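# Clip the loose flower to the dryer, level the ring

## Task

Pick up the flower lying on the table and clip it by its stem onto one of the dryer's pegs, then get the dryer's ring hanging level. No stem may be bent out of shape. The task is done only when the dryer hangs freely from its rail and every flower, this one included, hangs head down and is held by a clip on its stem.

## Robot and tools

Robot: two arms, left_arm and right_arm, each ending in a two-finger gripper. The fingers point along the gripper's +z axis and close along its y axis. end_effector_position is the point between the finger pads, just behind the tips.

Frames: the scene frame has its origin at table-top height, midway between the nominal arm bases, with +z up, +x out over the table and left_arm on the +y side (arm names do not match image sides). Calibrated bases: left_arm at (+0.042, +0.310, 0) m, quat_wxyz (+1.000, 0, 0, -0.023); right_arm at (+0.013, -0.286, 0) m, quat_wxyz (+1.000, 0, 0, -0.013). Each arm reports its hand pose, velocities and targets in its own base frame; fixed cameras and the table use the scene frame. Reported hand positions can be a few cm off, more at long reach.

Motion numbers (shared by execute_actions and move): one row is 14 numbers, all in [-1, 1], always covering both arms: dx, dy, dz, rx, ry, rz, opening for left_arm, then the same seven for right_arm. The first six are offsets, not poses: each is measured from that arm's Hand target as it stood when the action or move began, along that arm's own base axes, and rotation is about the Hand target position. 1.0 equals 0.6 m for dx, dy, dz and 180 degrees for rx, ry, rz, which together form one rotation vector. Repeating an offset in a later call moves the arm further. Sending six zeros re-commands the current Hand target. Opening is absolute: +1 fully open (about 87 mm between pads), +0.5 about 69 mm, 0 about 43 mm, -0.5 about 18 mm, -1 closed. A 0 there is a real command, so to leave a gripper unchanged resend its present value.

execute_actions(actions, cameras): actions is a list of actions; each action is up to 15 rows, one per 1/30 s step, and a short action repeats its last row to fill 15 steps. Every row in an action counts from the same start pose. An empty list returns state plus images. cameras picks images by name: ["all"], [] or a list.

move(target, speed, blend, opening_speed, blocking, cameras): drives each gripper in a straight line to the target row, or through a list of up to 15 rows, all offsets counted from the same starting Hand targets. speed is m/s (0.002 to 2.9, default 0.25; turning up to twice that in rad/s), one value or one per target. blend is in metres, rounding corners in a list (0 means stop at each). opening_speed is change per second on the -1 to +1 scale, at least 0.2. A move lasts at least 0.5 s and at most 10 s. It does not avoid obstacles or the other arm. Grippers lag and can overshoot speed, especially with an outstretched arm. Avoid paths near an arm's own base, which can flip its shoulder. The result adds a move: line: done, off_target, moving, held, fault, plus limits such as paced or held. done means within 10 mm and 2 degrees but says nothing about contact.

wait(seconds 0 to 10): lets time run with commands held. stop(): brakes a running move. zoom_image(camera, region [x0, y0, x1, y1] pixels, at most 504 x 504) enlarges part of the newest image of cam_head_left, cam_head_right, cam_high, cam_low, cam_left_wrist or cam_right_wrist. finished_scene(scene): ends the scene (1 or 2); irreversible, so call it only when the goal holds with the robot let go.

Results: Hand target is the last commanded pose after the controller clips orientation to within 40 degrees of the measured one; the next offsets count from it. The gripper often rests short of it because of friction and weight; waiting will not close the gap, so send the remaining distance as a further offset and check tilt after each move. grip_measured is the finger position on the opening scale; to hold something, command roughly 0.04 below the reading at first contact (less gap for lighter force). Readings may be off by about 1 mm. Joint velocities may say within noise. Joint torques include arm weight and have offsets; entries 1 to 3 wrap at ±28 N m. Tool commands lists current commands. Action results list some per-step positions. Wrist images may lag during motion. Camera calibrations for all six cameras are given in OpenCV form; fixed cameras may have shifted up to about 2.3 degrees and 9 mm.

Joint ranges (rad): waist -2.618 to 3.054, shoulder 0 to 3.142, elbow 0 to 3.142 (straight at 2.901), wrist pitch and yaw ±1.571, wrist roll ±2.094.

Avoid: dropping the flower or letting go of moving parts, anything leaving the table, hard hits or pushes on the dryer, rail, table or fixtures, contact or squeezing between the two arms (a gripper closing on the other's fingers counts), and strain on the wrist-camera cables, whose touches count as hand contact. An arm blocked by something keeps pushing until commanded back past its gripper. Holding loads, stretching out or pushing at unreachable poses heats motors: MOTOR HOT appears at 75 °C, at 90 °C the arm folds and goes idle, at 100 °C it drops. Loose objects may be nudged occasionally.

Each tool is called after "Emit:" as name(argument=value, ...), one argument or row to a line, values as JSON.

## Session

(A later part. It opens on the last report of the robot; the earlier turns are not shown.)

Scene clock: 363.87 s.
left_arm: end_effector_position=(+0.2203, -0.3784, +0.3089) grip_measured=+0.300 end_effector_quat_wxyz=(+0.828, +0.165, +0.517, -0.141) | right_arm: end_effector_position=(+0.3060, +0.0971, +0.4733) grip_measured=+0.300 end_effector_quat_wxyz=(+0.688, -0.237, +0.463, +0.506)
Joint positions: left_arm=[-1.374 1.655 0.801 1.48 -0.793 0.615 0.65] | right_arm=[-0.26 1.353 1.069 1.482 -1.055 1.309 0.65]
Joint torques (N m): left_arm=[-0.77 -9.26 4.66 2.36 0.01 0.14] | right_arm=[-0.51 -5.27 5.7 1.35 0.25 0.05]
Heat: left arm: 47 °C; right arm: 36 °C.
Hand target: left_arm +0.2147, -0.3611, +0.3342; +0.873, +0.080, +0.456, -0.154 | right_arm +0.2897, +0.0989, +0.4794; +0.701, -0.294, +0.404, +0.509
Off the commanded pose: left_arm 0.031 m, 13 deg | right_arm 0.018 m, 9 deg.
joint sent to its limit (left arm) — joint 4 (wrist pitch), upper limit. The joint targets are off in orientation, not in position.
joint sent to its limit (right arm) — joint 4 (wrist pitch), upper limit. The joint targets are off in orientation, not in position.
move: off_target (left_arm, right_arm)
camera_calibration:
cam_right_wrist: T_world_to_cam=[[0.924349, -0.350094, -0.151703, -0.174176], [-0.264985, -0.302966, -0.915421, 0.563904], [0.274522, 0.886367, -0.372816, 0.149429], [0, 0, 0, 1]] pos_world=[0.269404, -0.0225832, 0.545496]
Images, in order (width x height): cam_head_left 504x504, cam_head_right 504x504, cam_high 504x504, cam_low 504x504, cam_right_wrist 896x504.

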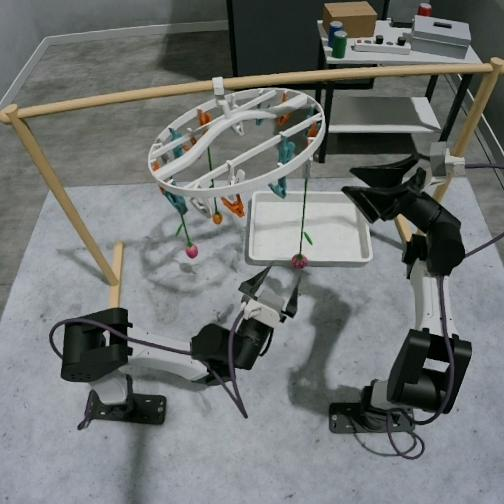

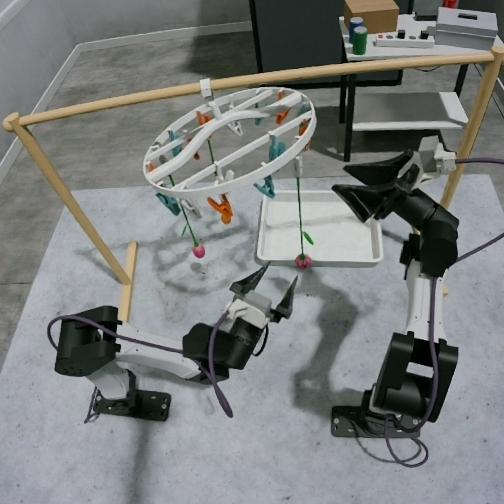

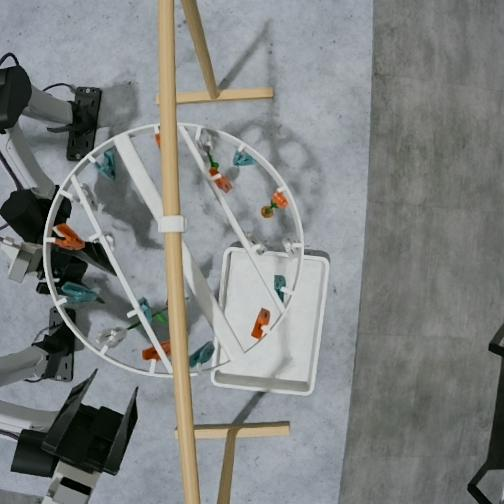

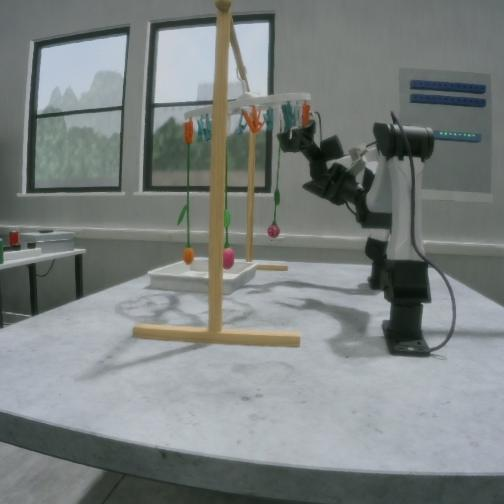

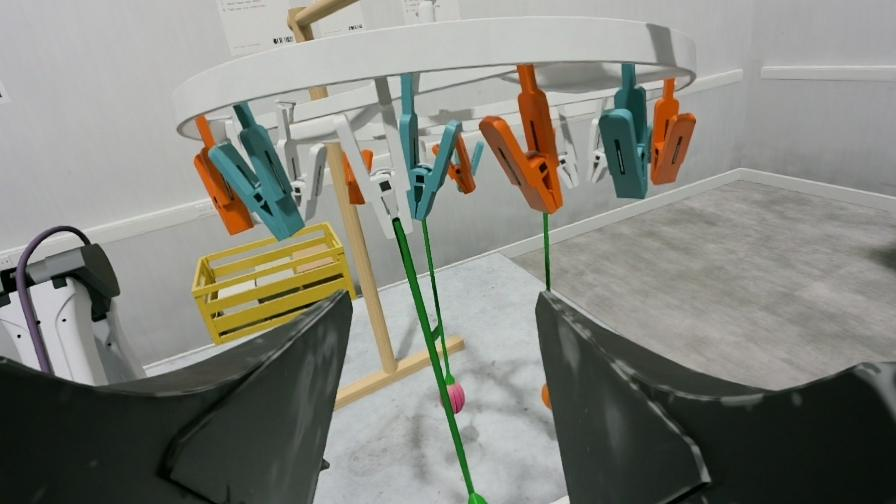

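Emit:
zoom_image(
  camera="cam_low",
  region=[160, 40, 340, 180],
)

Emit:
zoom_image(
  camera="cam_high",
  region=[30, 100, 330, 400],
)

Emit:
zoom_image(
  camera="cam_head_left",
  region=[140, 60, 340, 260],
)

Scaled by 2.800 from the camera's 504x504 image, which has a finer 720x720 frame.

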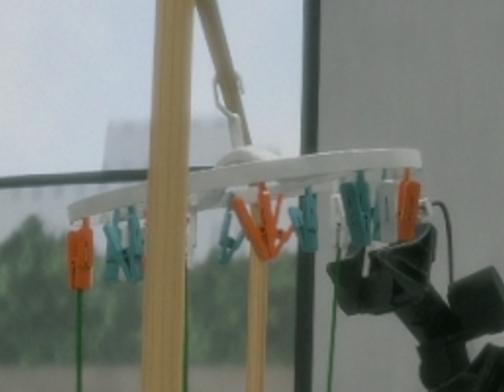

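Scaled by 1.680 from the camera's 504x504 image, which has a finer 720x720 frame.

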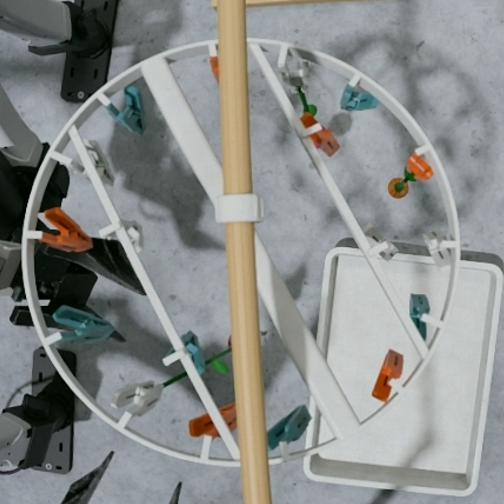

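Scaled by 2.520 from the camera's 504x504 image, which has a finer 720x720 frame.

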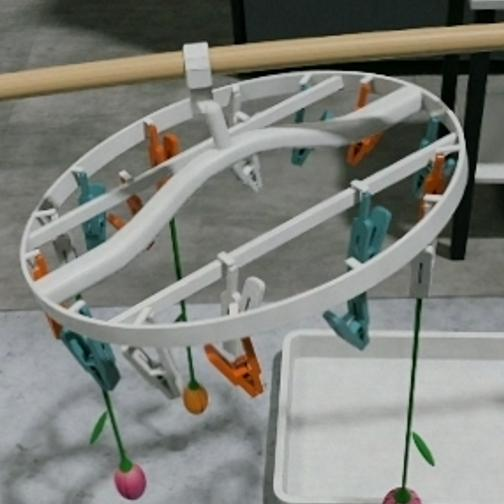

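Emit:
zoom_image(
  camera="cam_right_wrist",
  region=[160, 0, 440, 250],
)

Emit:
zoom_image(
  camera="cam_right_wrist",
  region=[430, 0, 710, 250],
)

Scaled by 1.800 from the camera's 896x504 image, which has a finer 1280x720 frame.

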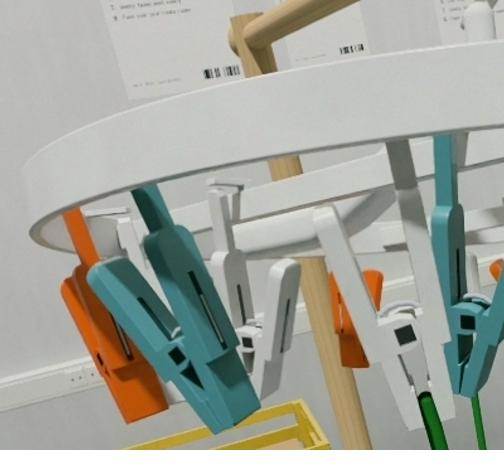

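Scaled by 1.800 from the camera's 896x504 image, which has a finer 1280x720 frame.

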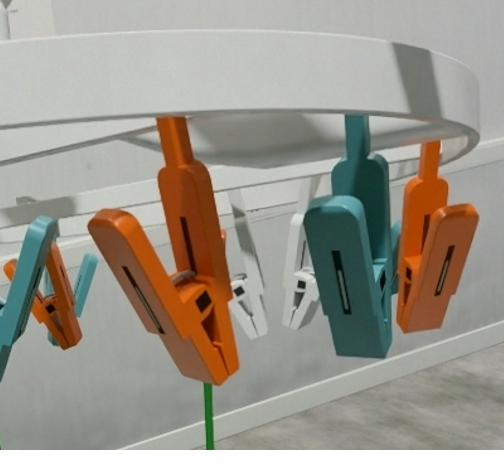

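Emit:
move(
  target=[
    [-0.0745,0.185,0.043,-0.0172,0.0262,-0.0789,0.3, -0.0417,-0.15,-0.1,-0.0537,0.0144,0,0.3],
    [-0.0112,0.4185,0.168,-0.0345,0.0524,-0.1578,1, -0.0417,-0.15,-0.1,-0.0537,0.0144,0,0.3],
  ],
  speed=[0.2,0.2],
  blend=[0.03,0],
  cameras=["cam_left_wrist","cam_high"],
)

Scene clock: 422.80 s.
left_arm: end_effector_position=(+0.2077, -0.1097, +0.4317) grip_measured=+0.965 end_effector_quat_wxyz=(+0.771, +0.124, +0.487, -0.391) | right_arm: end_effector_position=(+0.2737, +0.0047, +0.4151) grip_measured=+0.300 end_effector_quat_wxyz=(+0.674, -0.184, +0.610, +0.373)
Joint positions: left_arm=[0.128 0.524 0.632 0.602 0.709 -0.731 0.983] | right_arm=[-0.701 1.199 0.932 1.483 -1.369 1.421 0.65]
Joint torques (N m): left_arm=[0.66 3.06 6.75 1.46 -0.11 -0.01] | right_arm=[-0.51 -3.45 6.3 1.24 0.32 0.03]
Heat: left arm: 50 °C; right arm: 36 °C.
Hand target: left_arm +0.2080, -0.1100, +0.4351; +0.772, +0.129, +0.483, -0.393 | right_arm +0.2646, +0.0089, +0.4194; +0.664, -0.341, +0.462, +0.480
Off the commanded pose: left_arm 0.003 m, 1 deg | right_arm 0.011 m, 28 deg.
joint sent to its limit (right arm) — joint 4 (wrist pitch), upper limit. The joint targets are off in orientation, not in position.
move: off_target (right_arm)
camera_calibration:
cam_left_wrist: T_world_to_cam=[[-0.701573, -0.68028, 0.212167, -0.0182559], [-0.375367, 0.0997188, -0.921496, 0.511091], [0.605719, -0.726137, -0.325315, 0.0836093], [0, 0, 0, 1]] pos_world=[0.128395, -0.00267267, 0.502041]
Images, in order (width x height): cam_high 504x504, cam_left_wrist 896x504.

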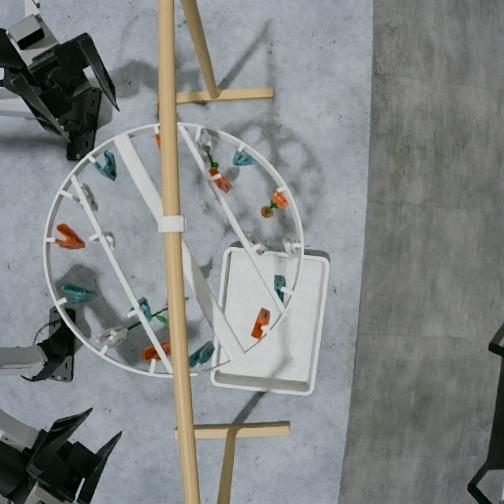

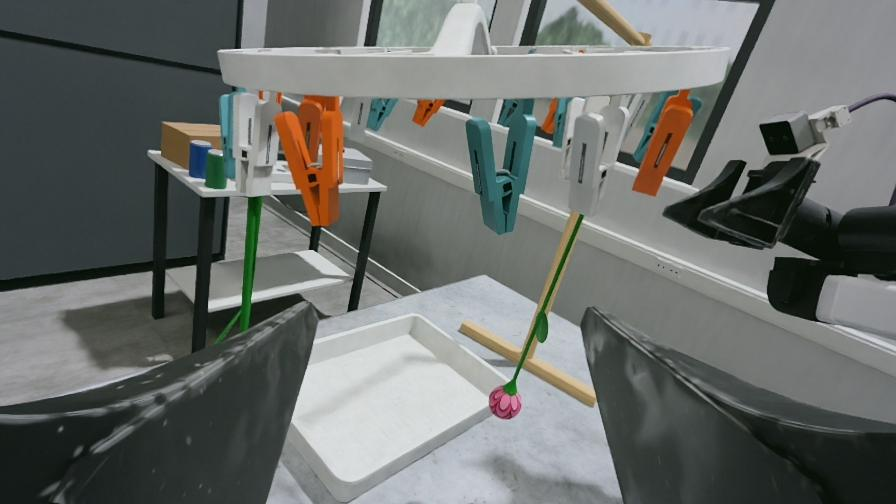

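Emit:
move(
  target=[0.0088,-0.0517,0.0532,0,0,0,1, 0,0,0,0,0,0,0.3],
  speed=0.15,
  cameras=["cam_left_wrist"],
)

Scene clock: 426.67 s.
left_arm: end_effector_position=(+0.2141, -0.1425, +0.4530) grip_measured=+0.965 end_effector_quat_wxyz=(+0.760, +0.129, +0.495, -0.400) | right_arm: end_effector_position=(+0.2737, +0.0047, +0.4151) grip_measured=+0.300 end_effector_quat_wxyz=(+0.674, -0.184, +0.610, +0.373)
Joint positions: left_arm=[-0.198 0.596 0.779 0.381 0.47 -0.509 0.983] | right_arm=[-0.701 1.199 0.932 1.483 -1.369 1.421 0.65]
Joint torques (N m): left_arm=[-0.9 2.43 9.16 1.48 -0.39 0.26] | right_arm=[-0.53 -3.49 6.34 1.24 0.34 0.02]
Heat: left arm: 48 °C; right arm: 36 °C.
Hand target: left_arm +0.2133, -0.1411, +0.4670; +0.771, +0.129, +0.483, -0.393 | right_arm +0.2646, +0.0089, +0.4194; +0.664, -0.341, +0.462, +0.480
Off the commanded pose: left_arm 0.014 m, 2 deg | right_arm 0.011 m, 28 deg.
joint sent to its limit (right arm) — joint 4 (wrist pitch), upper limit. The joint targets are off in orientation, not in position.
move: off_target (left_arm, right_arm)
camera_calibration:
cam_left_wrist: T_world_to_cam=[[-0.713775, -0.664371, 0.221667, -0.0400293], [-0.392007, 0.116693, -0.912531, 0.538271], [0.580392, -0.738237, -0.343731, 0.0748348], [0, 0, 0, 1]] pos_world=[0.139001, -0.0341608, 0.525785]
Images, in order (width x height): cam_left_wrist 896x504.

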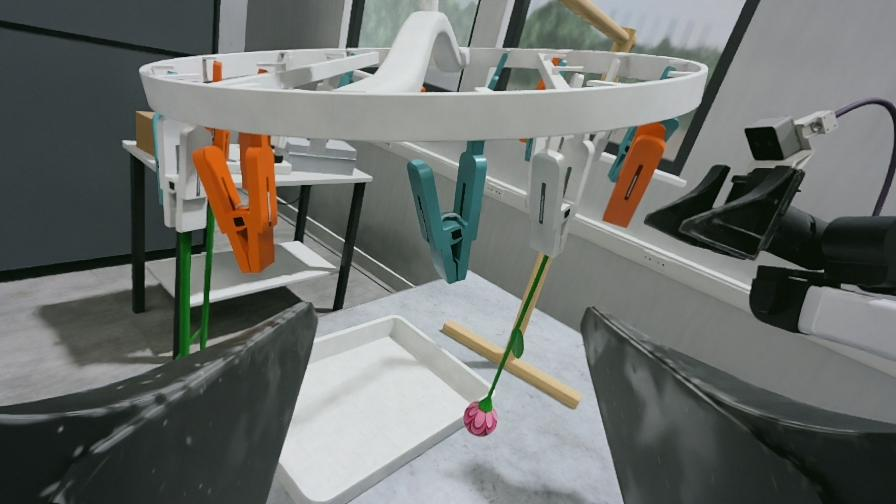

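Emit:
move(
  target=[
    [0.0862,-0.0857,0.035,0,0,0,1, 0,0,0,0,0,0,0.3],
    [0.0862,-0.0857,0.035,0,0,0,-0.05, 0,0,0,0,0,0,0.3],
  ],
  speed=0.12,
  opening_speed=1.0,
  cameras=["cam_left_wrist"],
)

Scene clock: 440.23 s.
left_arm: end_effector_position=(+0.2670, -0.1947, +0.4665) grip_measured=-0.050 end_effector_quat_wxyz=(+0.753, +0.131, +0.507, -0.398) | right_arm: end_effector_position=(+0.2737, +0.0047, +0.4151) grip_measured=+0.300 end_effector_quat_wxyz=(+0.674, -0.184, +0.610, +0.373)
Joint positions: left_arm=[-0.451 0.885 0.93 0.44 0.256 -0.365 0.475] | right_arm=[-0.701 1.199 0.932 1.483 -1.369 1.421 0.65]
Joint torques (N m): left_arm=[-0.87 0.06 9.72 1.89 -0.32 0.25] | right_arm=[-0.57 -3.48 6.31 1.24 0.33 0.03]
Heat: left arm: 44 °C; right arm: 35 °C.
Hand target: left_arm +0.2649, -0.1925, +0.4880; +0.771, +0.129, +0.483, -0.393 | right_arm +0.2646, +0.0089, +0.4194; +0.664, -0.341, +0.462, +0.480
Off the commanded pose: left_arm 0.022 m, 3 deg | right_arm 0.011 m, 28 deg.
joint sent to its limit (right arm) — joint 4 (wrist pitch), upper limit. The joint targets are off in orientation, not in position.
move: off_target (left_arm, right_arm); target 2's new opening was sent with left_arm's hand 0.022 m and 3 deg from that target
camera_calibration:
cam_left_wrist: T_world_to_cam=[[-0.709117, -0.66786, 0.226088, -0.043916], [-0.412387, 0.132754, -0.901284, 0.580803], [0.571917, -0.732352, -0.369555, 0.0256047], [0, 0, 0, 1]] pos_world=[0.19373, -0.0876817, 0.542859]
Images, in order (width x height): cam_left_wrist 896x504.

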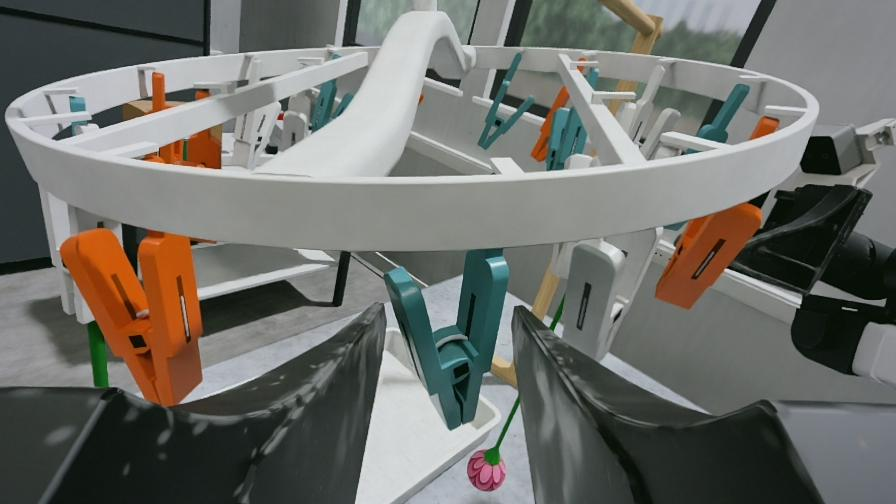

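Emit:
move(
  target=[
    [-0.0297,-0.1145,-0.0133,0,0,0.1111,-0.05, 0,0,0,0,0,0,0.3],
    [-0.0068,-0.229,-0.0133,0,0,0.2167,-0.05, 0,0,0,0,0,0,0.3],
    [0.0622,-0.3178,-0.0133,0,0,0.3,-0.05, 0,0,0,0,0,0,0.3],
  ],
  speed=0.06,
  blend=[0.02,0.02,0],
  cameras=["cam_left_wrist","cam_high"],
)

Scene clock: 451.23 s.
left_arm: end_effector_position=(+0.3012, -0.3946, +0.4752) grip_measured=-0.050 end_effector_quat_wxyz=(+0.866, -0.065, +0.496, +0.010) | right_arm: end_effector_position=(+0.2737, +0.0047, +0.4151) grip_measured=+0.300 end_effector_quat_wxyz=(+0.674, -0.184, +0.610, +0.373)
Joint positions: left_arm=[-1.268 2.141 1.966 1.474 -1.027 1.137 0.475] | right_arm=[-0.701 1.199 0.932 1.483 -1.369 1.421 0.65]
Joint torques (N m): left_arm=[0.75 -8.55 8.42 0.96 0.29 0.21] | right_arm=[-0.5 -3.51 6.23 1.23 0.32 0.03]
Heat: left arm: 43 °C; right arm: 35 °C.
Hand target: left_arm +0.3024, -0.3832, +0.4800; +0.866, -0.104, +0.490, +0.000 | right_arm +0.2646, +0.0089, +0.4194; +0.664, -0.341, +0.462, +0.480
Off the commanded pose: left_arm 0.012 m, 5 deg | right_arm 0.011 m, 28 deg.
joint sent to its limit (right arm) — joint 4 (wrist pitch), upper limit. The joint targets are off in orientation, not in position.
move: off_target (left_arm, right_arm)
camera_calibration:
cam_left_wrist: T_world_to_cam=[[0.109899, -0.985994, 0.125453, -0.479554], [-0.318978, -0.154529, -0.93508, 0.503855], [0.941369, 0.0627474, -0.331493, 0.0472853], [0, 0, 0, 1]] pos_world=[0.168908, -0.397944, 0.546981]
Images, in order (width x height): cam_high 504x504, cam_left_wrist 896x504.

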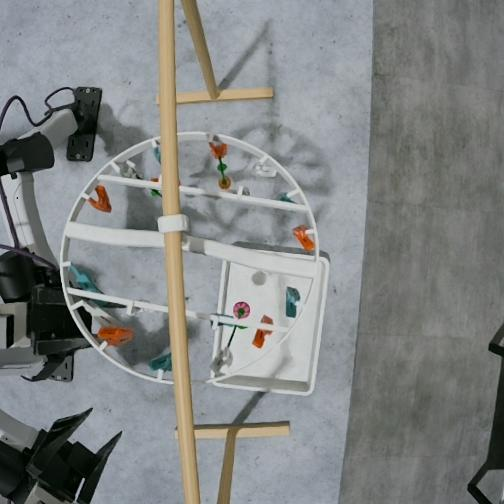

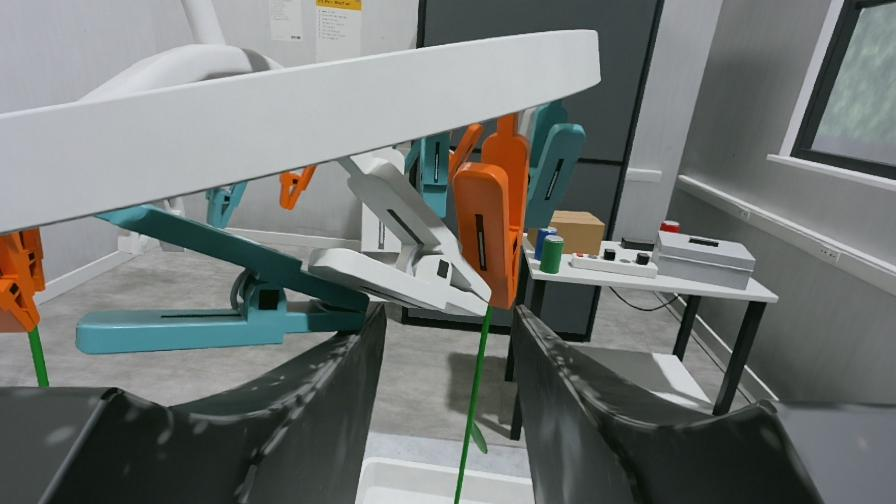

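Emit:
move(
  target=[-0.1453,-0.03,-0.0913,0,0,0,-0.05, 0,0,0,0,0,0,0.3],
  speed=0.08,
  cameras=["cam_left_wrist","cam_high","cam_low","cam_head_left"],
)

Scene clock: 456.70 s.
left_arm: end_effector_position=(+0.2209, -0.4256, +0.4034) grip_measured=-0.050 end_effector_quat_wxyz=(+0.822, +0.049, +0.567, -0.010) | right_arm: end_effector_position=(+0.2737, +0.0047, +0.4151) grip_measured=+0.300 end_effector_quat_wxyz=(+0.674, -0.184, +0.610, +0.373)
Joint positions: left_arm=[-1.468 1.999 1.605 1.477 -1.161 1.121 0.475] | right_arm=[-0.701 1.199 0.932 1.483 -1.369 1.421 0.65]
Joint torques (N m): left_arm=[-0.55 -13.59 4.94 1.62 0.26 -0.08] | right_arm=[-0.54 -3.47 6.31 1.25 0.33 0.03]
Heat: left arm: 44 °C; right arm: 35 °C.
Hand target: left_arm +0.2152, -0.4012, +0.4252; +0.866, -0.104, +0.490, +0.000 | right_arm +0.2646, +0.0089, +0.4194; +0.664, -0.341, +0.462, +0.480
Off the commanded pose: left_arm 0.033 m, 20 deg | right_arm 0.011 m, 28 deg.
joint sent to its limit (left arm) — joint 4 (wrist pitch), upper limit. The joint targets are off in orientation, not in position.
joint sent to its limit (right arm) — joint 4 (wrist pitch), upper limit. The joint targets are off in orientation, not in position.
move: off_target (left_arm, right_arm)
camera_calibration:
cam_left_wrist: T_world_to_cam=[[-0.0397703, -0.997868, -0.0517453, -0.392746], [-0.477245, 0.0644673, -0.876403, 0.510728], [0.87787, -0.0101596, -0.478791, 0.14347], [0, 0, 0, 1]] pos_world=[0.102175, -0.423376, 0.495973]
Images, in order (width x height): cam_head_left 504x504, cam_high 504x504, cam_low 504x504, cam_left_wrist 896x504.

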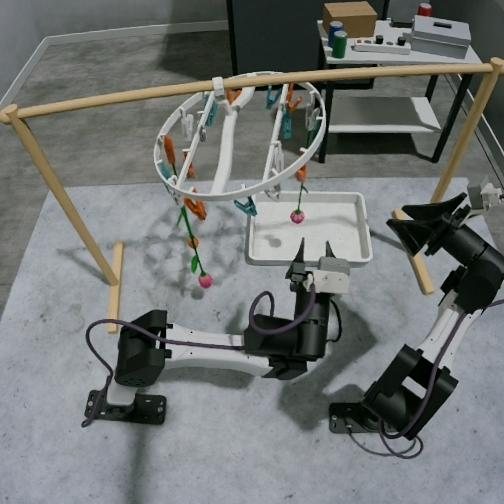

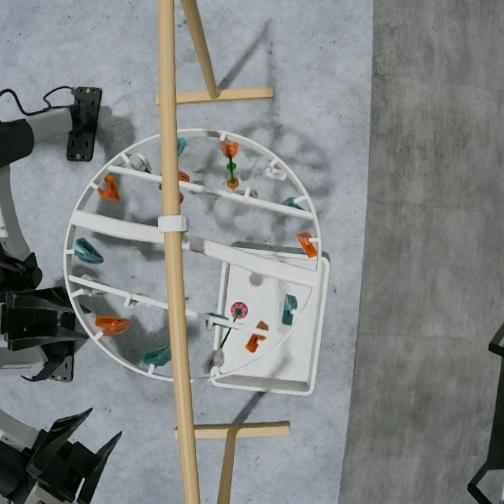

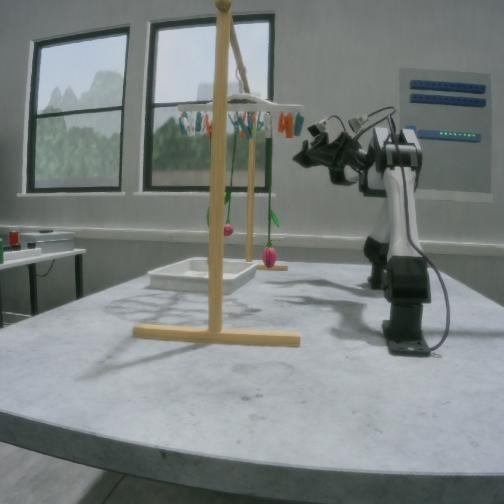

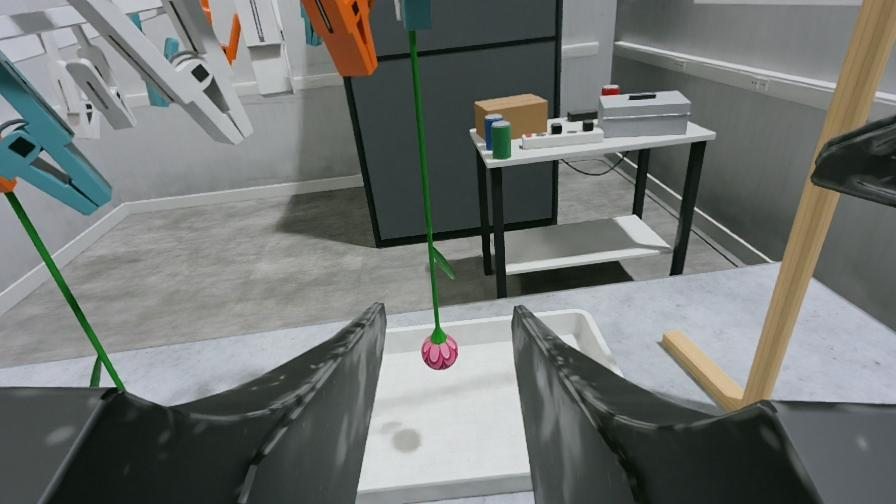

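Emit:
move(
  target=[
    [-0.1087,0.1187,-0.142,0.0277,-0.0126,-0.1828,0.2, 0,0,0,0,0,0,0.3],
    [-0.0753,0.5353,-0.1087,0.0555,-0.0253,-0.3656,0.2, -0.1127,0.3708,0.0543,0.0002,-0.0835,-0.316,1],
  ],
  speed=[0.2,0.22],
  blend=[0.02,0],
  cameras=["cam_right_wrist","cam_high"],
)

Scene clock: 470.43 s.
left_arm: end_effector_position=(+0.1797, -0.0750, +0.3555) grip_measured=+0.200 end_effector_quat_wxyz=(+0.782, +0.109, +0.477, -0.385) | right_arm: end_effector_position=(+0.1977, +0.2339, +0.4424) grip_measured=+0.964 end_effector_quat_wxyz=(+0.861, -0.153, +0.482, +0.053)
Joint positions: left_arm=[0.649 0.495 0.218 1.477 0.978 -1.366 0.6] | right_arm=[1.391 1.017 0.777 1.061 0.841 -0.92 0.982]
Joint torques (N m): left_arm=[0.75 3.18 6.32 1.47 -0.29 -0.02] | right_arm=[0.32 -0.68 9.11 1.26 -0.22 -0.01]
Heat: left arm: 46 °C; right arm: 35 °C.
Hand target: left_arm +0.1699, -0.0801, +0.3600; +0.750, +0.250, +0.433, -0.433 | right_arm +0.1971, +0.2313, +0.4519; +0.864, -0.137, +0.480, +0.060
Off the commanded pose: left_arm 0.012 m, 18 deg | right_arm 0.010 m, 2 deg.
joint sent to its limit (left arm) — joint 4 (wrist pitch), upper limit. The joint targets are off in orientation, not in position.
move: off_target (left_arm)
camera_calibration:
cam_right_wrist: T_world_to_cam=[[0.265956, -0.942347, 0.2031, 0.0808396], [-0.284136, -0.277959, -0.917609, 0.547377], [0.921159, 0.186336, -0.34168, 0.0684489], [0, 0, 0, 1]] pos_world=[0.0709773, 0.215573, 0.509247]
Images, in order (width x height): cam_high 504x504, cam_right_wrist 896x504.

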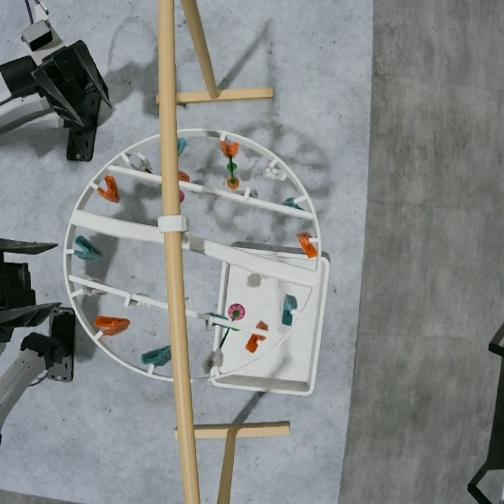

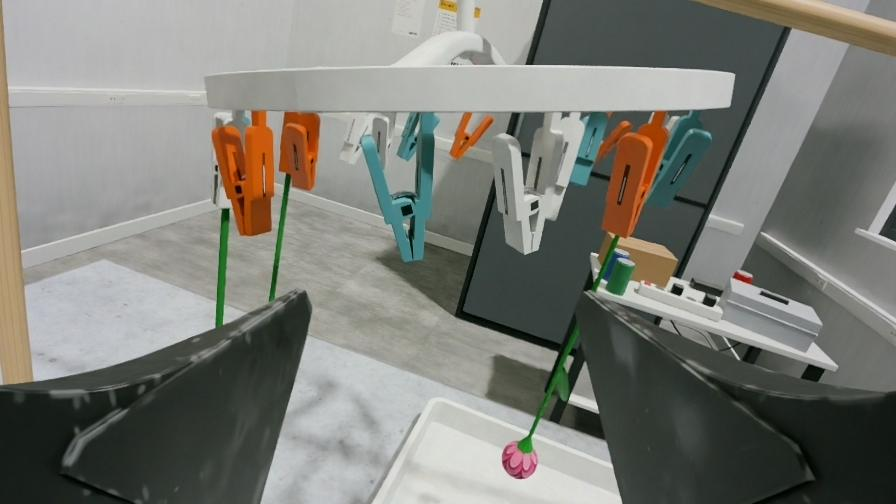

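Emit:
move(
  target=[
    [0,0,0,0,0,0,0.2, 0.0423,0.0587,0.0028,0,0,-0.0444,1],
    [0,0,0,0,0,0,0.2, 0.1098,0.0828,0.0452,0,0,-0.0444,1],
    [0,0,0,0,0,0,0.2, 0.1098,0.0828,0.0452,0,0,-0.0444,-0.2],
  ],
  speed=[0.12,0.1,0.1],
  blend=[0.01,0,0],
  opening_speed=1.0,
  cameras=["cam_right_wrist"],
)

Scene clock: 478.90 s.
left_arm: end_effector_position=(+0.1797, -0.0750, +0.3555) grip_measured=+0.200 end_effector_quat_wxyz=(+0.782, +0.109, +0.477, -0.385) | right_arm: end_effector_position=(+0.2615, +0.2811, +0.4707) grip_measured=-0.200 end_effector_quat_wxyz=(+0.862, -0.114, +0.494, -0.009)
Joint positions: left_arm=[0.649 0.495 0.218 1.477 0.978 -1.366 0.6] | right_arm=[1.228 1.365 1.105 1.07 0.834 -0.898 0.4]
Joint torques (N m): left_arm=[0.73 3.21 6.31 1.47 -0.29 -0.02] | right_arm=[-0.5 -3.6 9.18 1.12 -0.37 0.16]
Heat: left arm: 44 °C; right arm: 35 °C.
Hand target: left_arm +0.1700, -0.0801, +0.3600; +0.750, +0.250, +0.433, -0.433 | right_arm +0.2630, +0.2810, +0.4791; +0.866, -0.104, +0.489, +0.000
Off the commanded pose: left_arm 0.012 m, 18 deg | right_arm 0.008 m, 2 deg.
joint sent to its limit (left arm) — joint 4 (wrist pitch), upper limit. The joint targets are off in orientation, not in position.
move: off_target (left_arm)
camera_calibration:
cam_right_wrist: T_world_to_cam=[[0.124637, -0.972832, 0.195098, 0.15191], [-0.324732, -0.225797, -0.918458, 0.600847], [0.937558, 0.0511194, -0.344052, 0.0454205], [0, 0, 0, 1]] pos_world=[0.133596, 0.281131, 0.537842]
Images, in order (width x height): cam_right_wrist 896x504.

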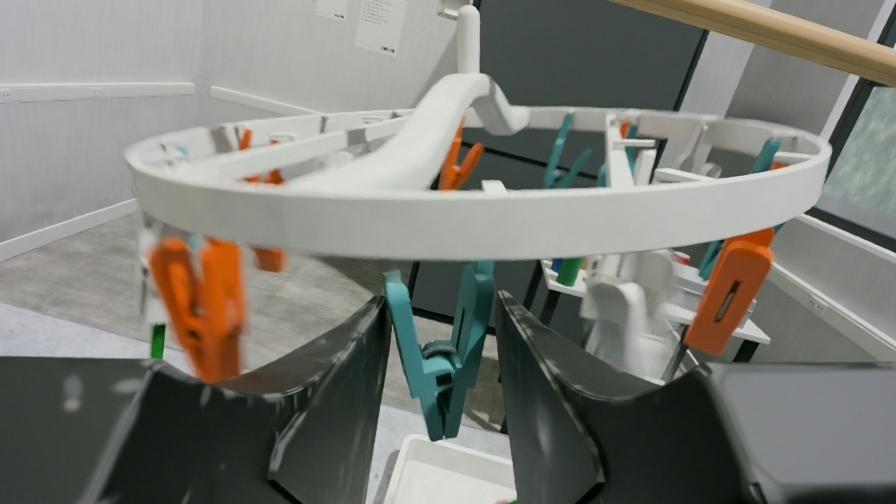

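Emit:
execute_actions(
  actions=[],
)

Scene clock: 485.93 s.
left_arm: end_effector_position=(+0.1797, -0.0750, +0.3555) grip_measured=+0.200 end_effector_quat_wxyz=(+0.782, +0.109, +0.477, -0.385) | right_arm: end_effector_position=(+0.2615, +0.2811, +0.4707) grip_measured=-0.200 end_effector_quat_wxyz=(+0.862, -0.114, +0.494, -0.009)
Joint positions: left_arm=[0.649 0.495 0.218 1.477 0.978 -1.366 0.6] | right_arm=[1.228 1.365 1.105 1.07 0.834 -0.898 0.4]
Joint velocities: within noise
Joint torques (N m): left_arm=[0.75 3.21 6.32 1.47 -0.29 -0.02] | right_arm=[-0.47 -3.63 9.17 1.11 -0.36 0.17]
Heat: left arm: 43 °C; right arm: 35 °C.
Hand target: left_arm +0.1700, -0.0801, +0.3600; +0.750, +0.250, +0.433, -0.433 | right_arm +0.2630, +0.2810, +0.4791; +0.866, -0.104, +0.489, +0.000
Tool commands: left_gripper/opening=+0.2 right_gripper/opening=-0.2
Off the commanded pose: left_arm 0.012 m, 18 deg | right_arm 0.008 m, 2 deg.
camera_calibration:
cam_left_wrist: T_world_to_cam=[[-0.684107, -0.695284, 0.220402, -0.00534841], [-0.363408, 0.062918, -0.929503, 0.424852], [0.632402, -0.715976, -0.295714, 0.0864245], [0, 0, 0, 1]] pos_world=[0.0960806, 0.0314283, 0.421637]
cam_right_wrist: T_world_to_cam=[[0.124637, -0.972832, 0.195098, 0.15191], [-0.324732, -0.225797, -0.918458, 0.600847], [0.937558, 0.0511194, -0.344052, 0.0454205], [0, 0, 0, 1]] pos_world=[0.133596, 0.281131, 0.537842]

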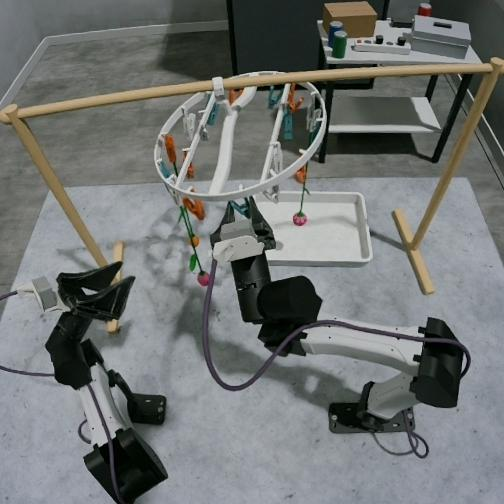

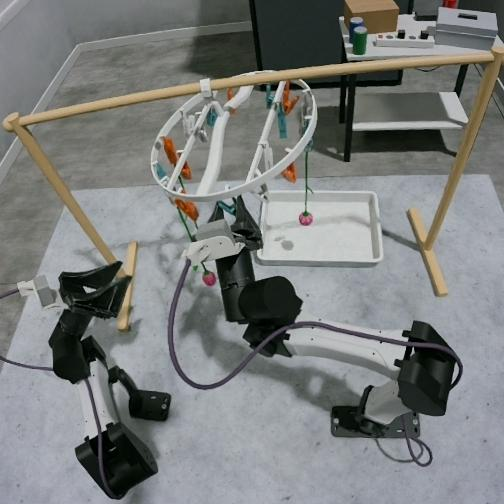

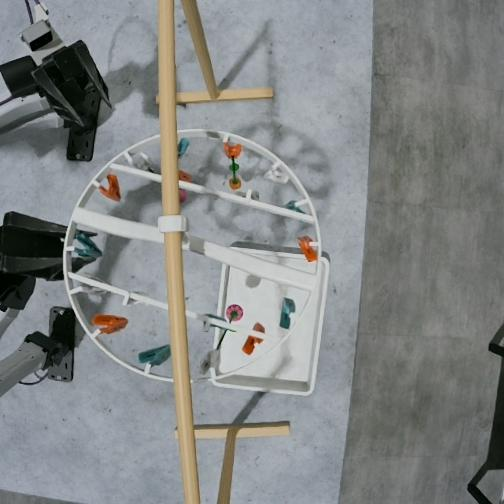

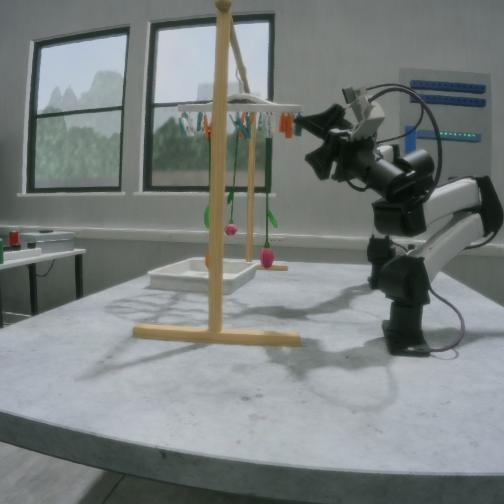

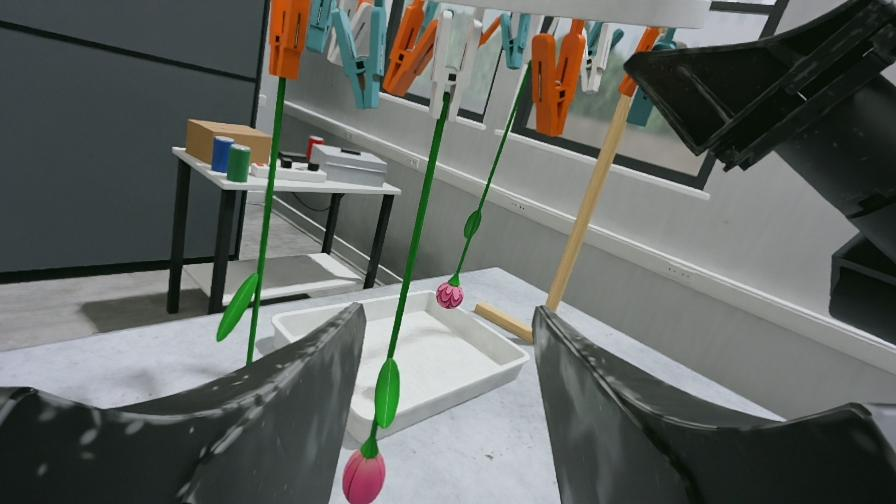

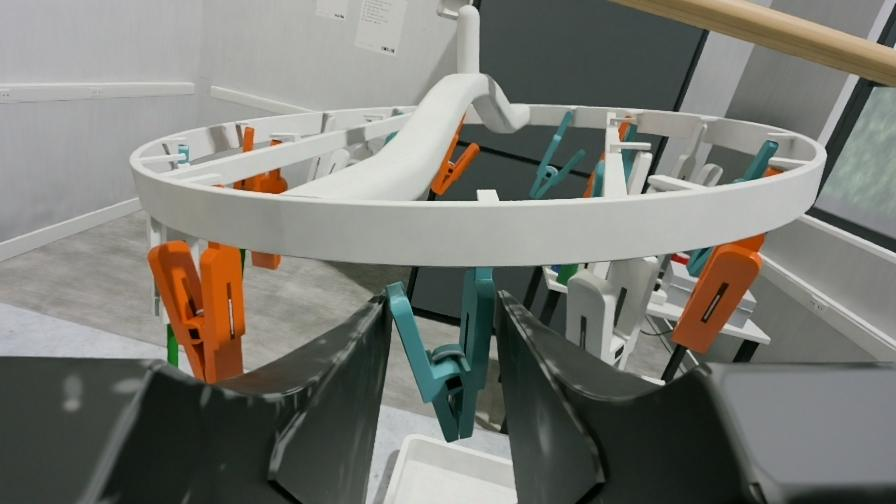

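Emit:
move(
  target=[
    [0,0,0,0,0,0,0.2, 0,0,0,0,0,0,-0.33],
    [0,0,0,0,0,0,0.2, 0.0258,-0.0600,0,0,0,0.0739,-0.33],
    [0,0,0,0,0,0,0.2, 0.0650,-0.1125,0,0,0,0.1478,-0.33],
    [0,0,0,0,0,0,0.2, 0.1155,-0.1548,0,0,0,0.2222,-0.33],
  ],
  speed=0.06,
  blend=[0,0.02,0.02,0],
  opening_speed=0.3,
  cameras=["cam_high","cam_low","cam_left_wrist","cam_right_wrist","cam_head_left"],
)

Scene clock: 498.43 s.
left_arm: end_effector_position=(+0.1797, -0.0750, +0.3555) grip_measured=+0.200 end_effector_quat_wxyz=(+0.782, +0.109, +0.477, -0.385) | right_arm: end_effector_position=(+0.3319, +0.1916, +0.4693) grip_measured=-0.328 end_effector_quat_wxyz=(+0.807, -0.266, +0.434, +0.299)
Joint positions: left_arm=[0.649 0.495 0.218 1.477 0.978 -1.366 0.6] | right_arm=[0.269 1.159 1.011 0.747 -0.546 0.147 0.336]
Joint torques (N m): left_arm=[0.75 3.21 6.32 1.47 -0.29 -0.02] | right_arm=[-0.84 -2.15 8.96 1.57 0.09 0.08]
Heat: left arm: 41 °C; right arm: 36 °C.
Hand target: left_arm +0.1700, -0.0801, +0.3600; +0.750, +0.250, +0.433, -0.433 | right_arm +0.3322, +0.1882, +0.4790; +0.814, -0.265, +0.424, +0.296
Off the commanded pose: left_arm 0.012 m, 18 deg | right_arm 0.010 m, 1 deg.
joint sent to its limit (left arm) — joint 4 (wrist pitch), upper limit. The joint targets are off in orientation, not in position.
move: off_target (left_arm)
camera_calibration:
cam_left_wrist: T_world_to_cam=[[-0.684107, -0.695284, 0.220402, -0.00534841], [-0.363408, 0.062918, -0.929503, 0.424852], [0.632402, -0.715976, -0.295714, 0.0864245], [0, 0, 0, 1]] pos_world=[0.0960806, 0.0314283, 0.421637]
cam_right_wrist: T_world_to_cam=[[0.733311, -0.660929, 0.159458, -0.188738], [-0.129579, -0.366096, -0.921511, 0.565813], [0.667431, 0.655093, -0.354105, -0.0377757], [0, 0, 0, 1]] pos_world=[0.236933, 0.107146, 0.538122]
Images, in order (width x height): cam_head_left 504x504, cam_high 504x504, cam_low 504x504, cam_left_wrist 896x504, cam_right_wrist 896x504.

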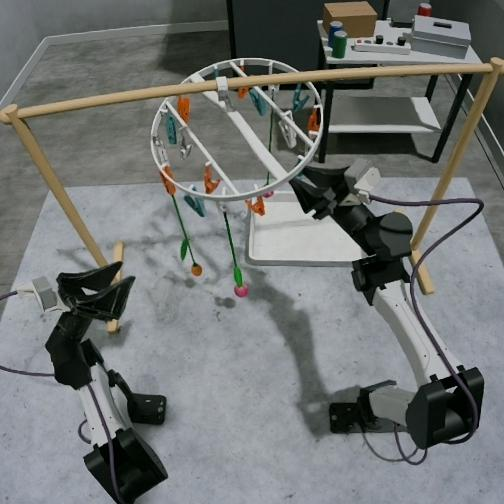

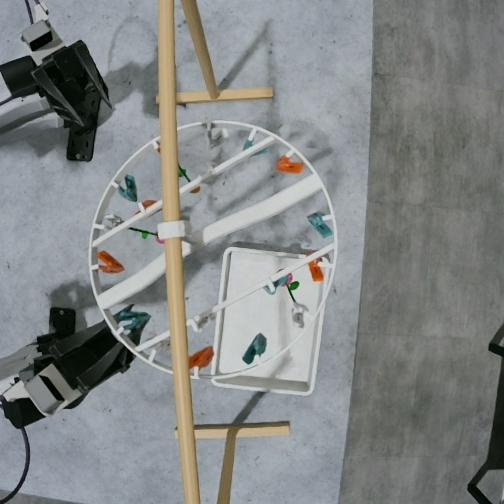

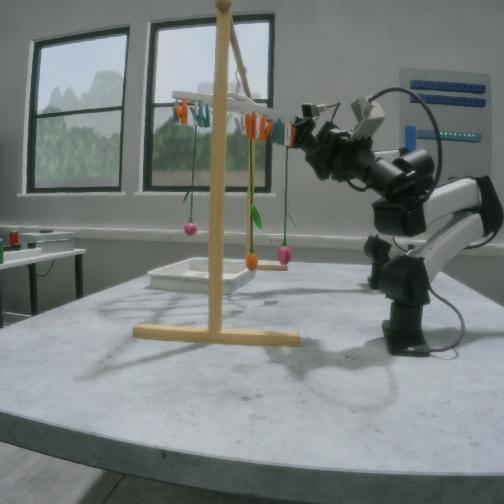

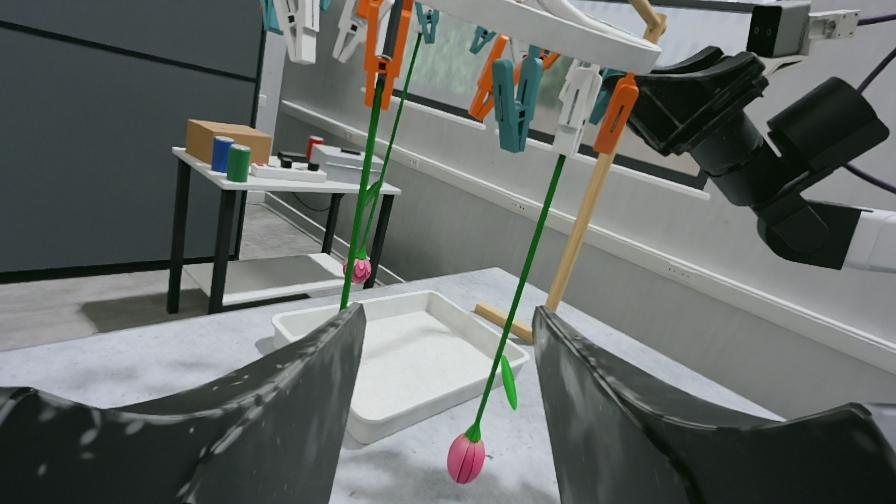

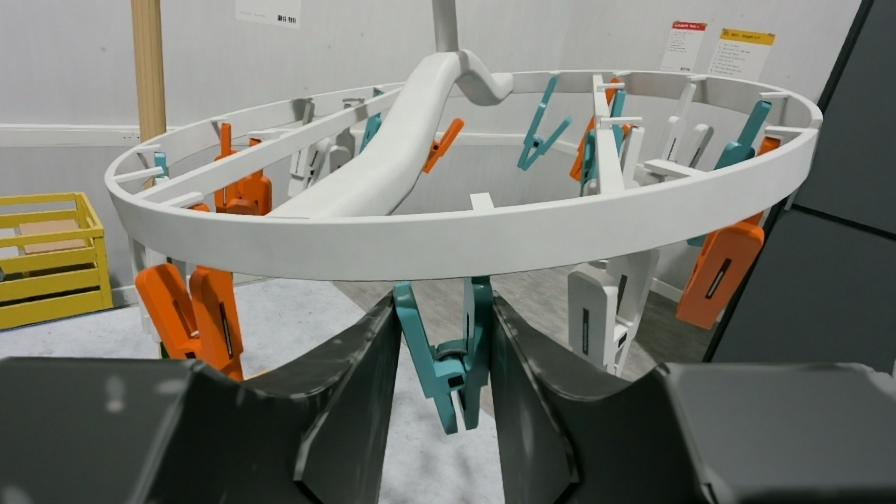

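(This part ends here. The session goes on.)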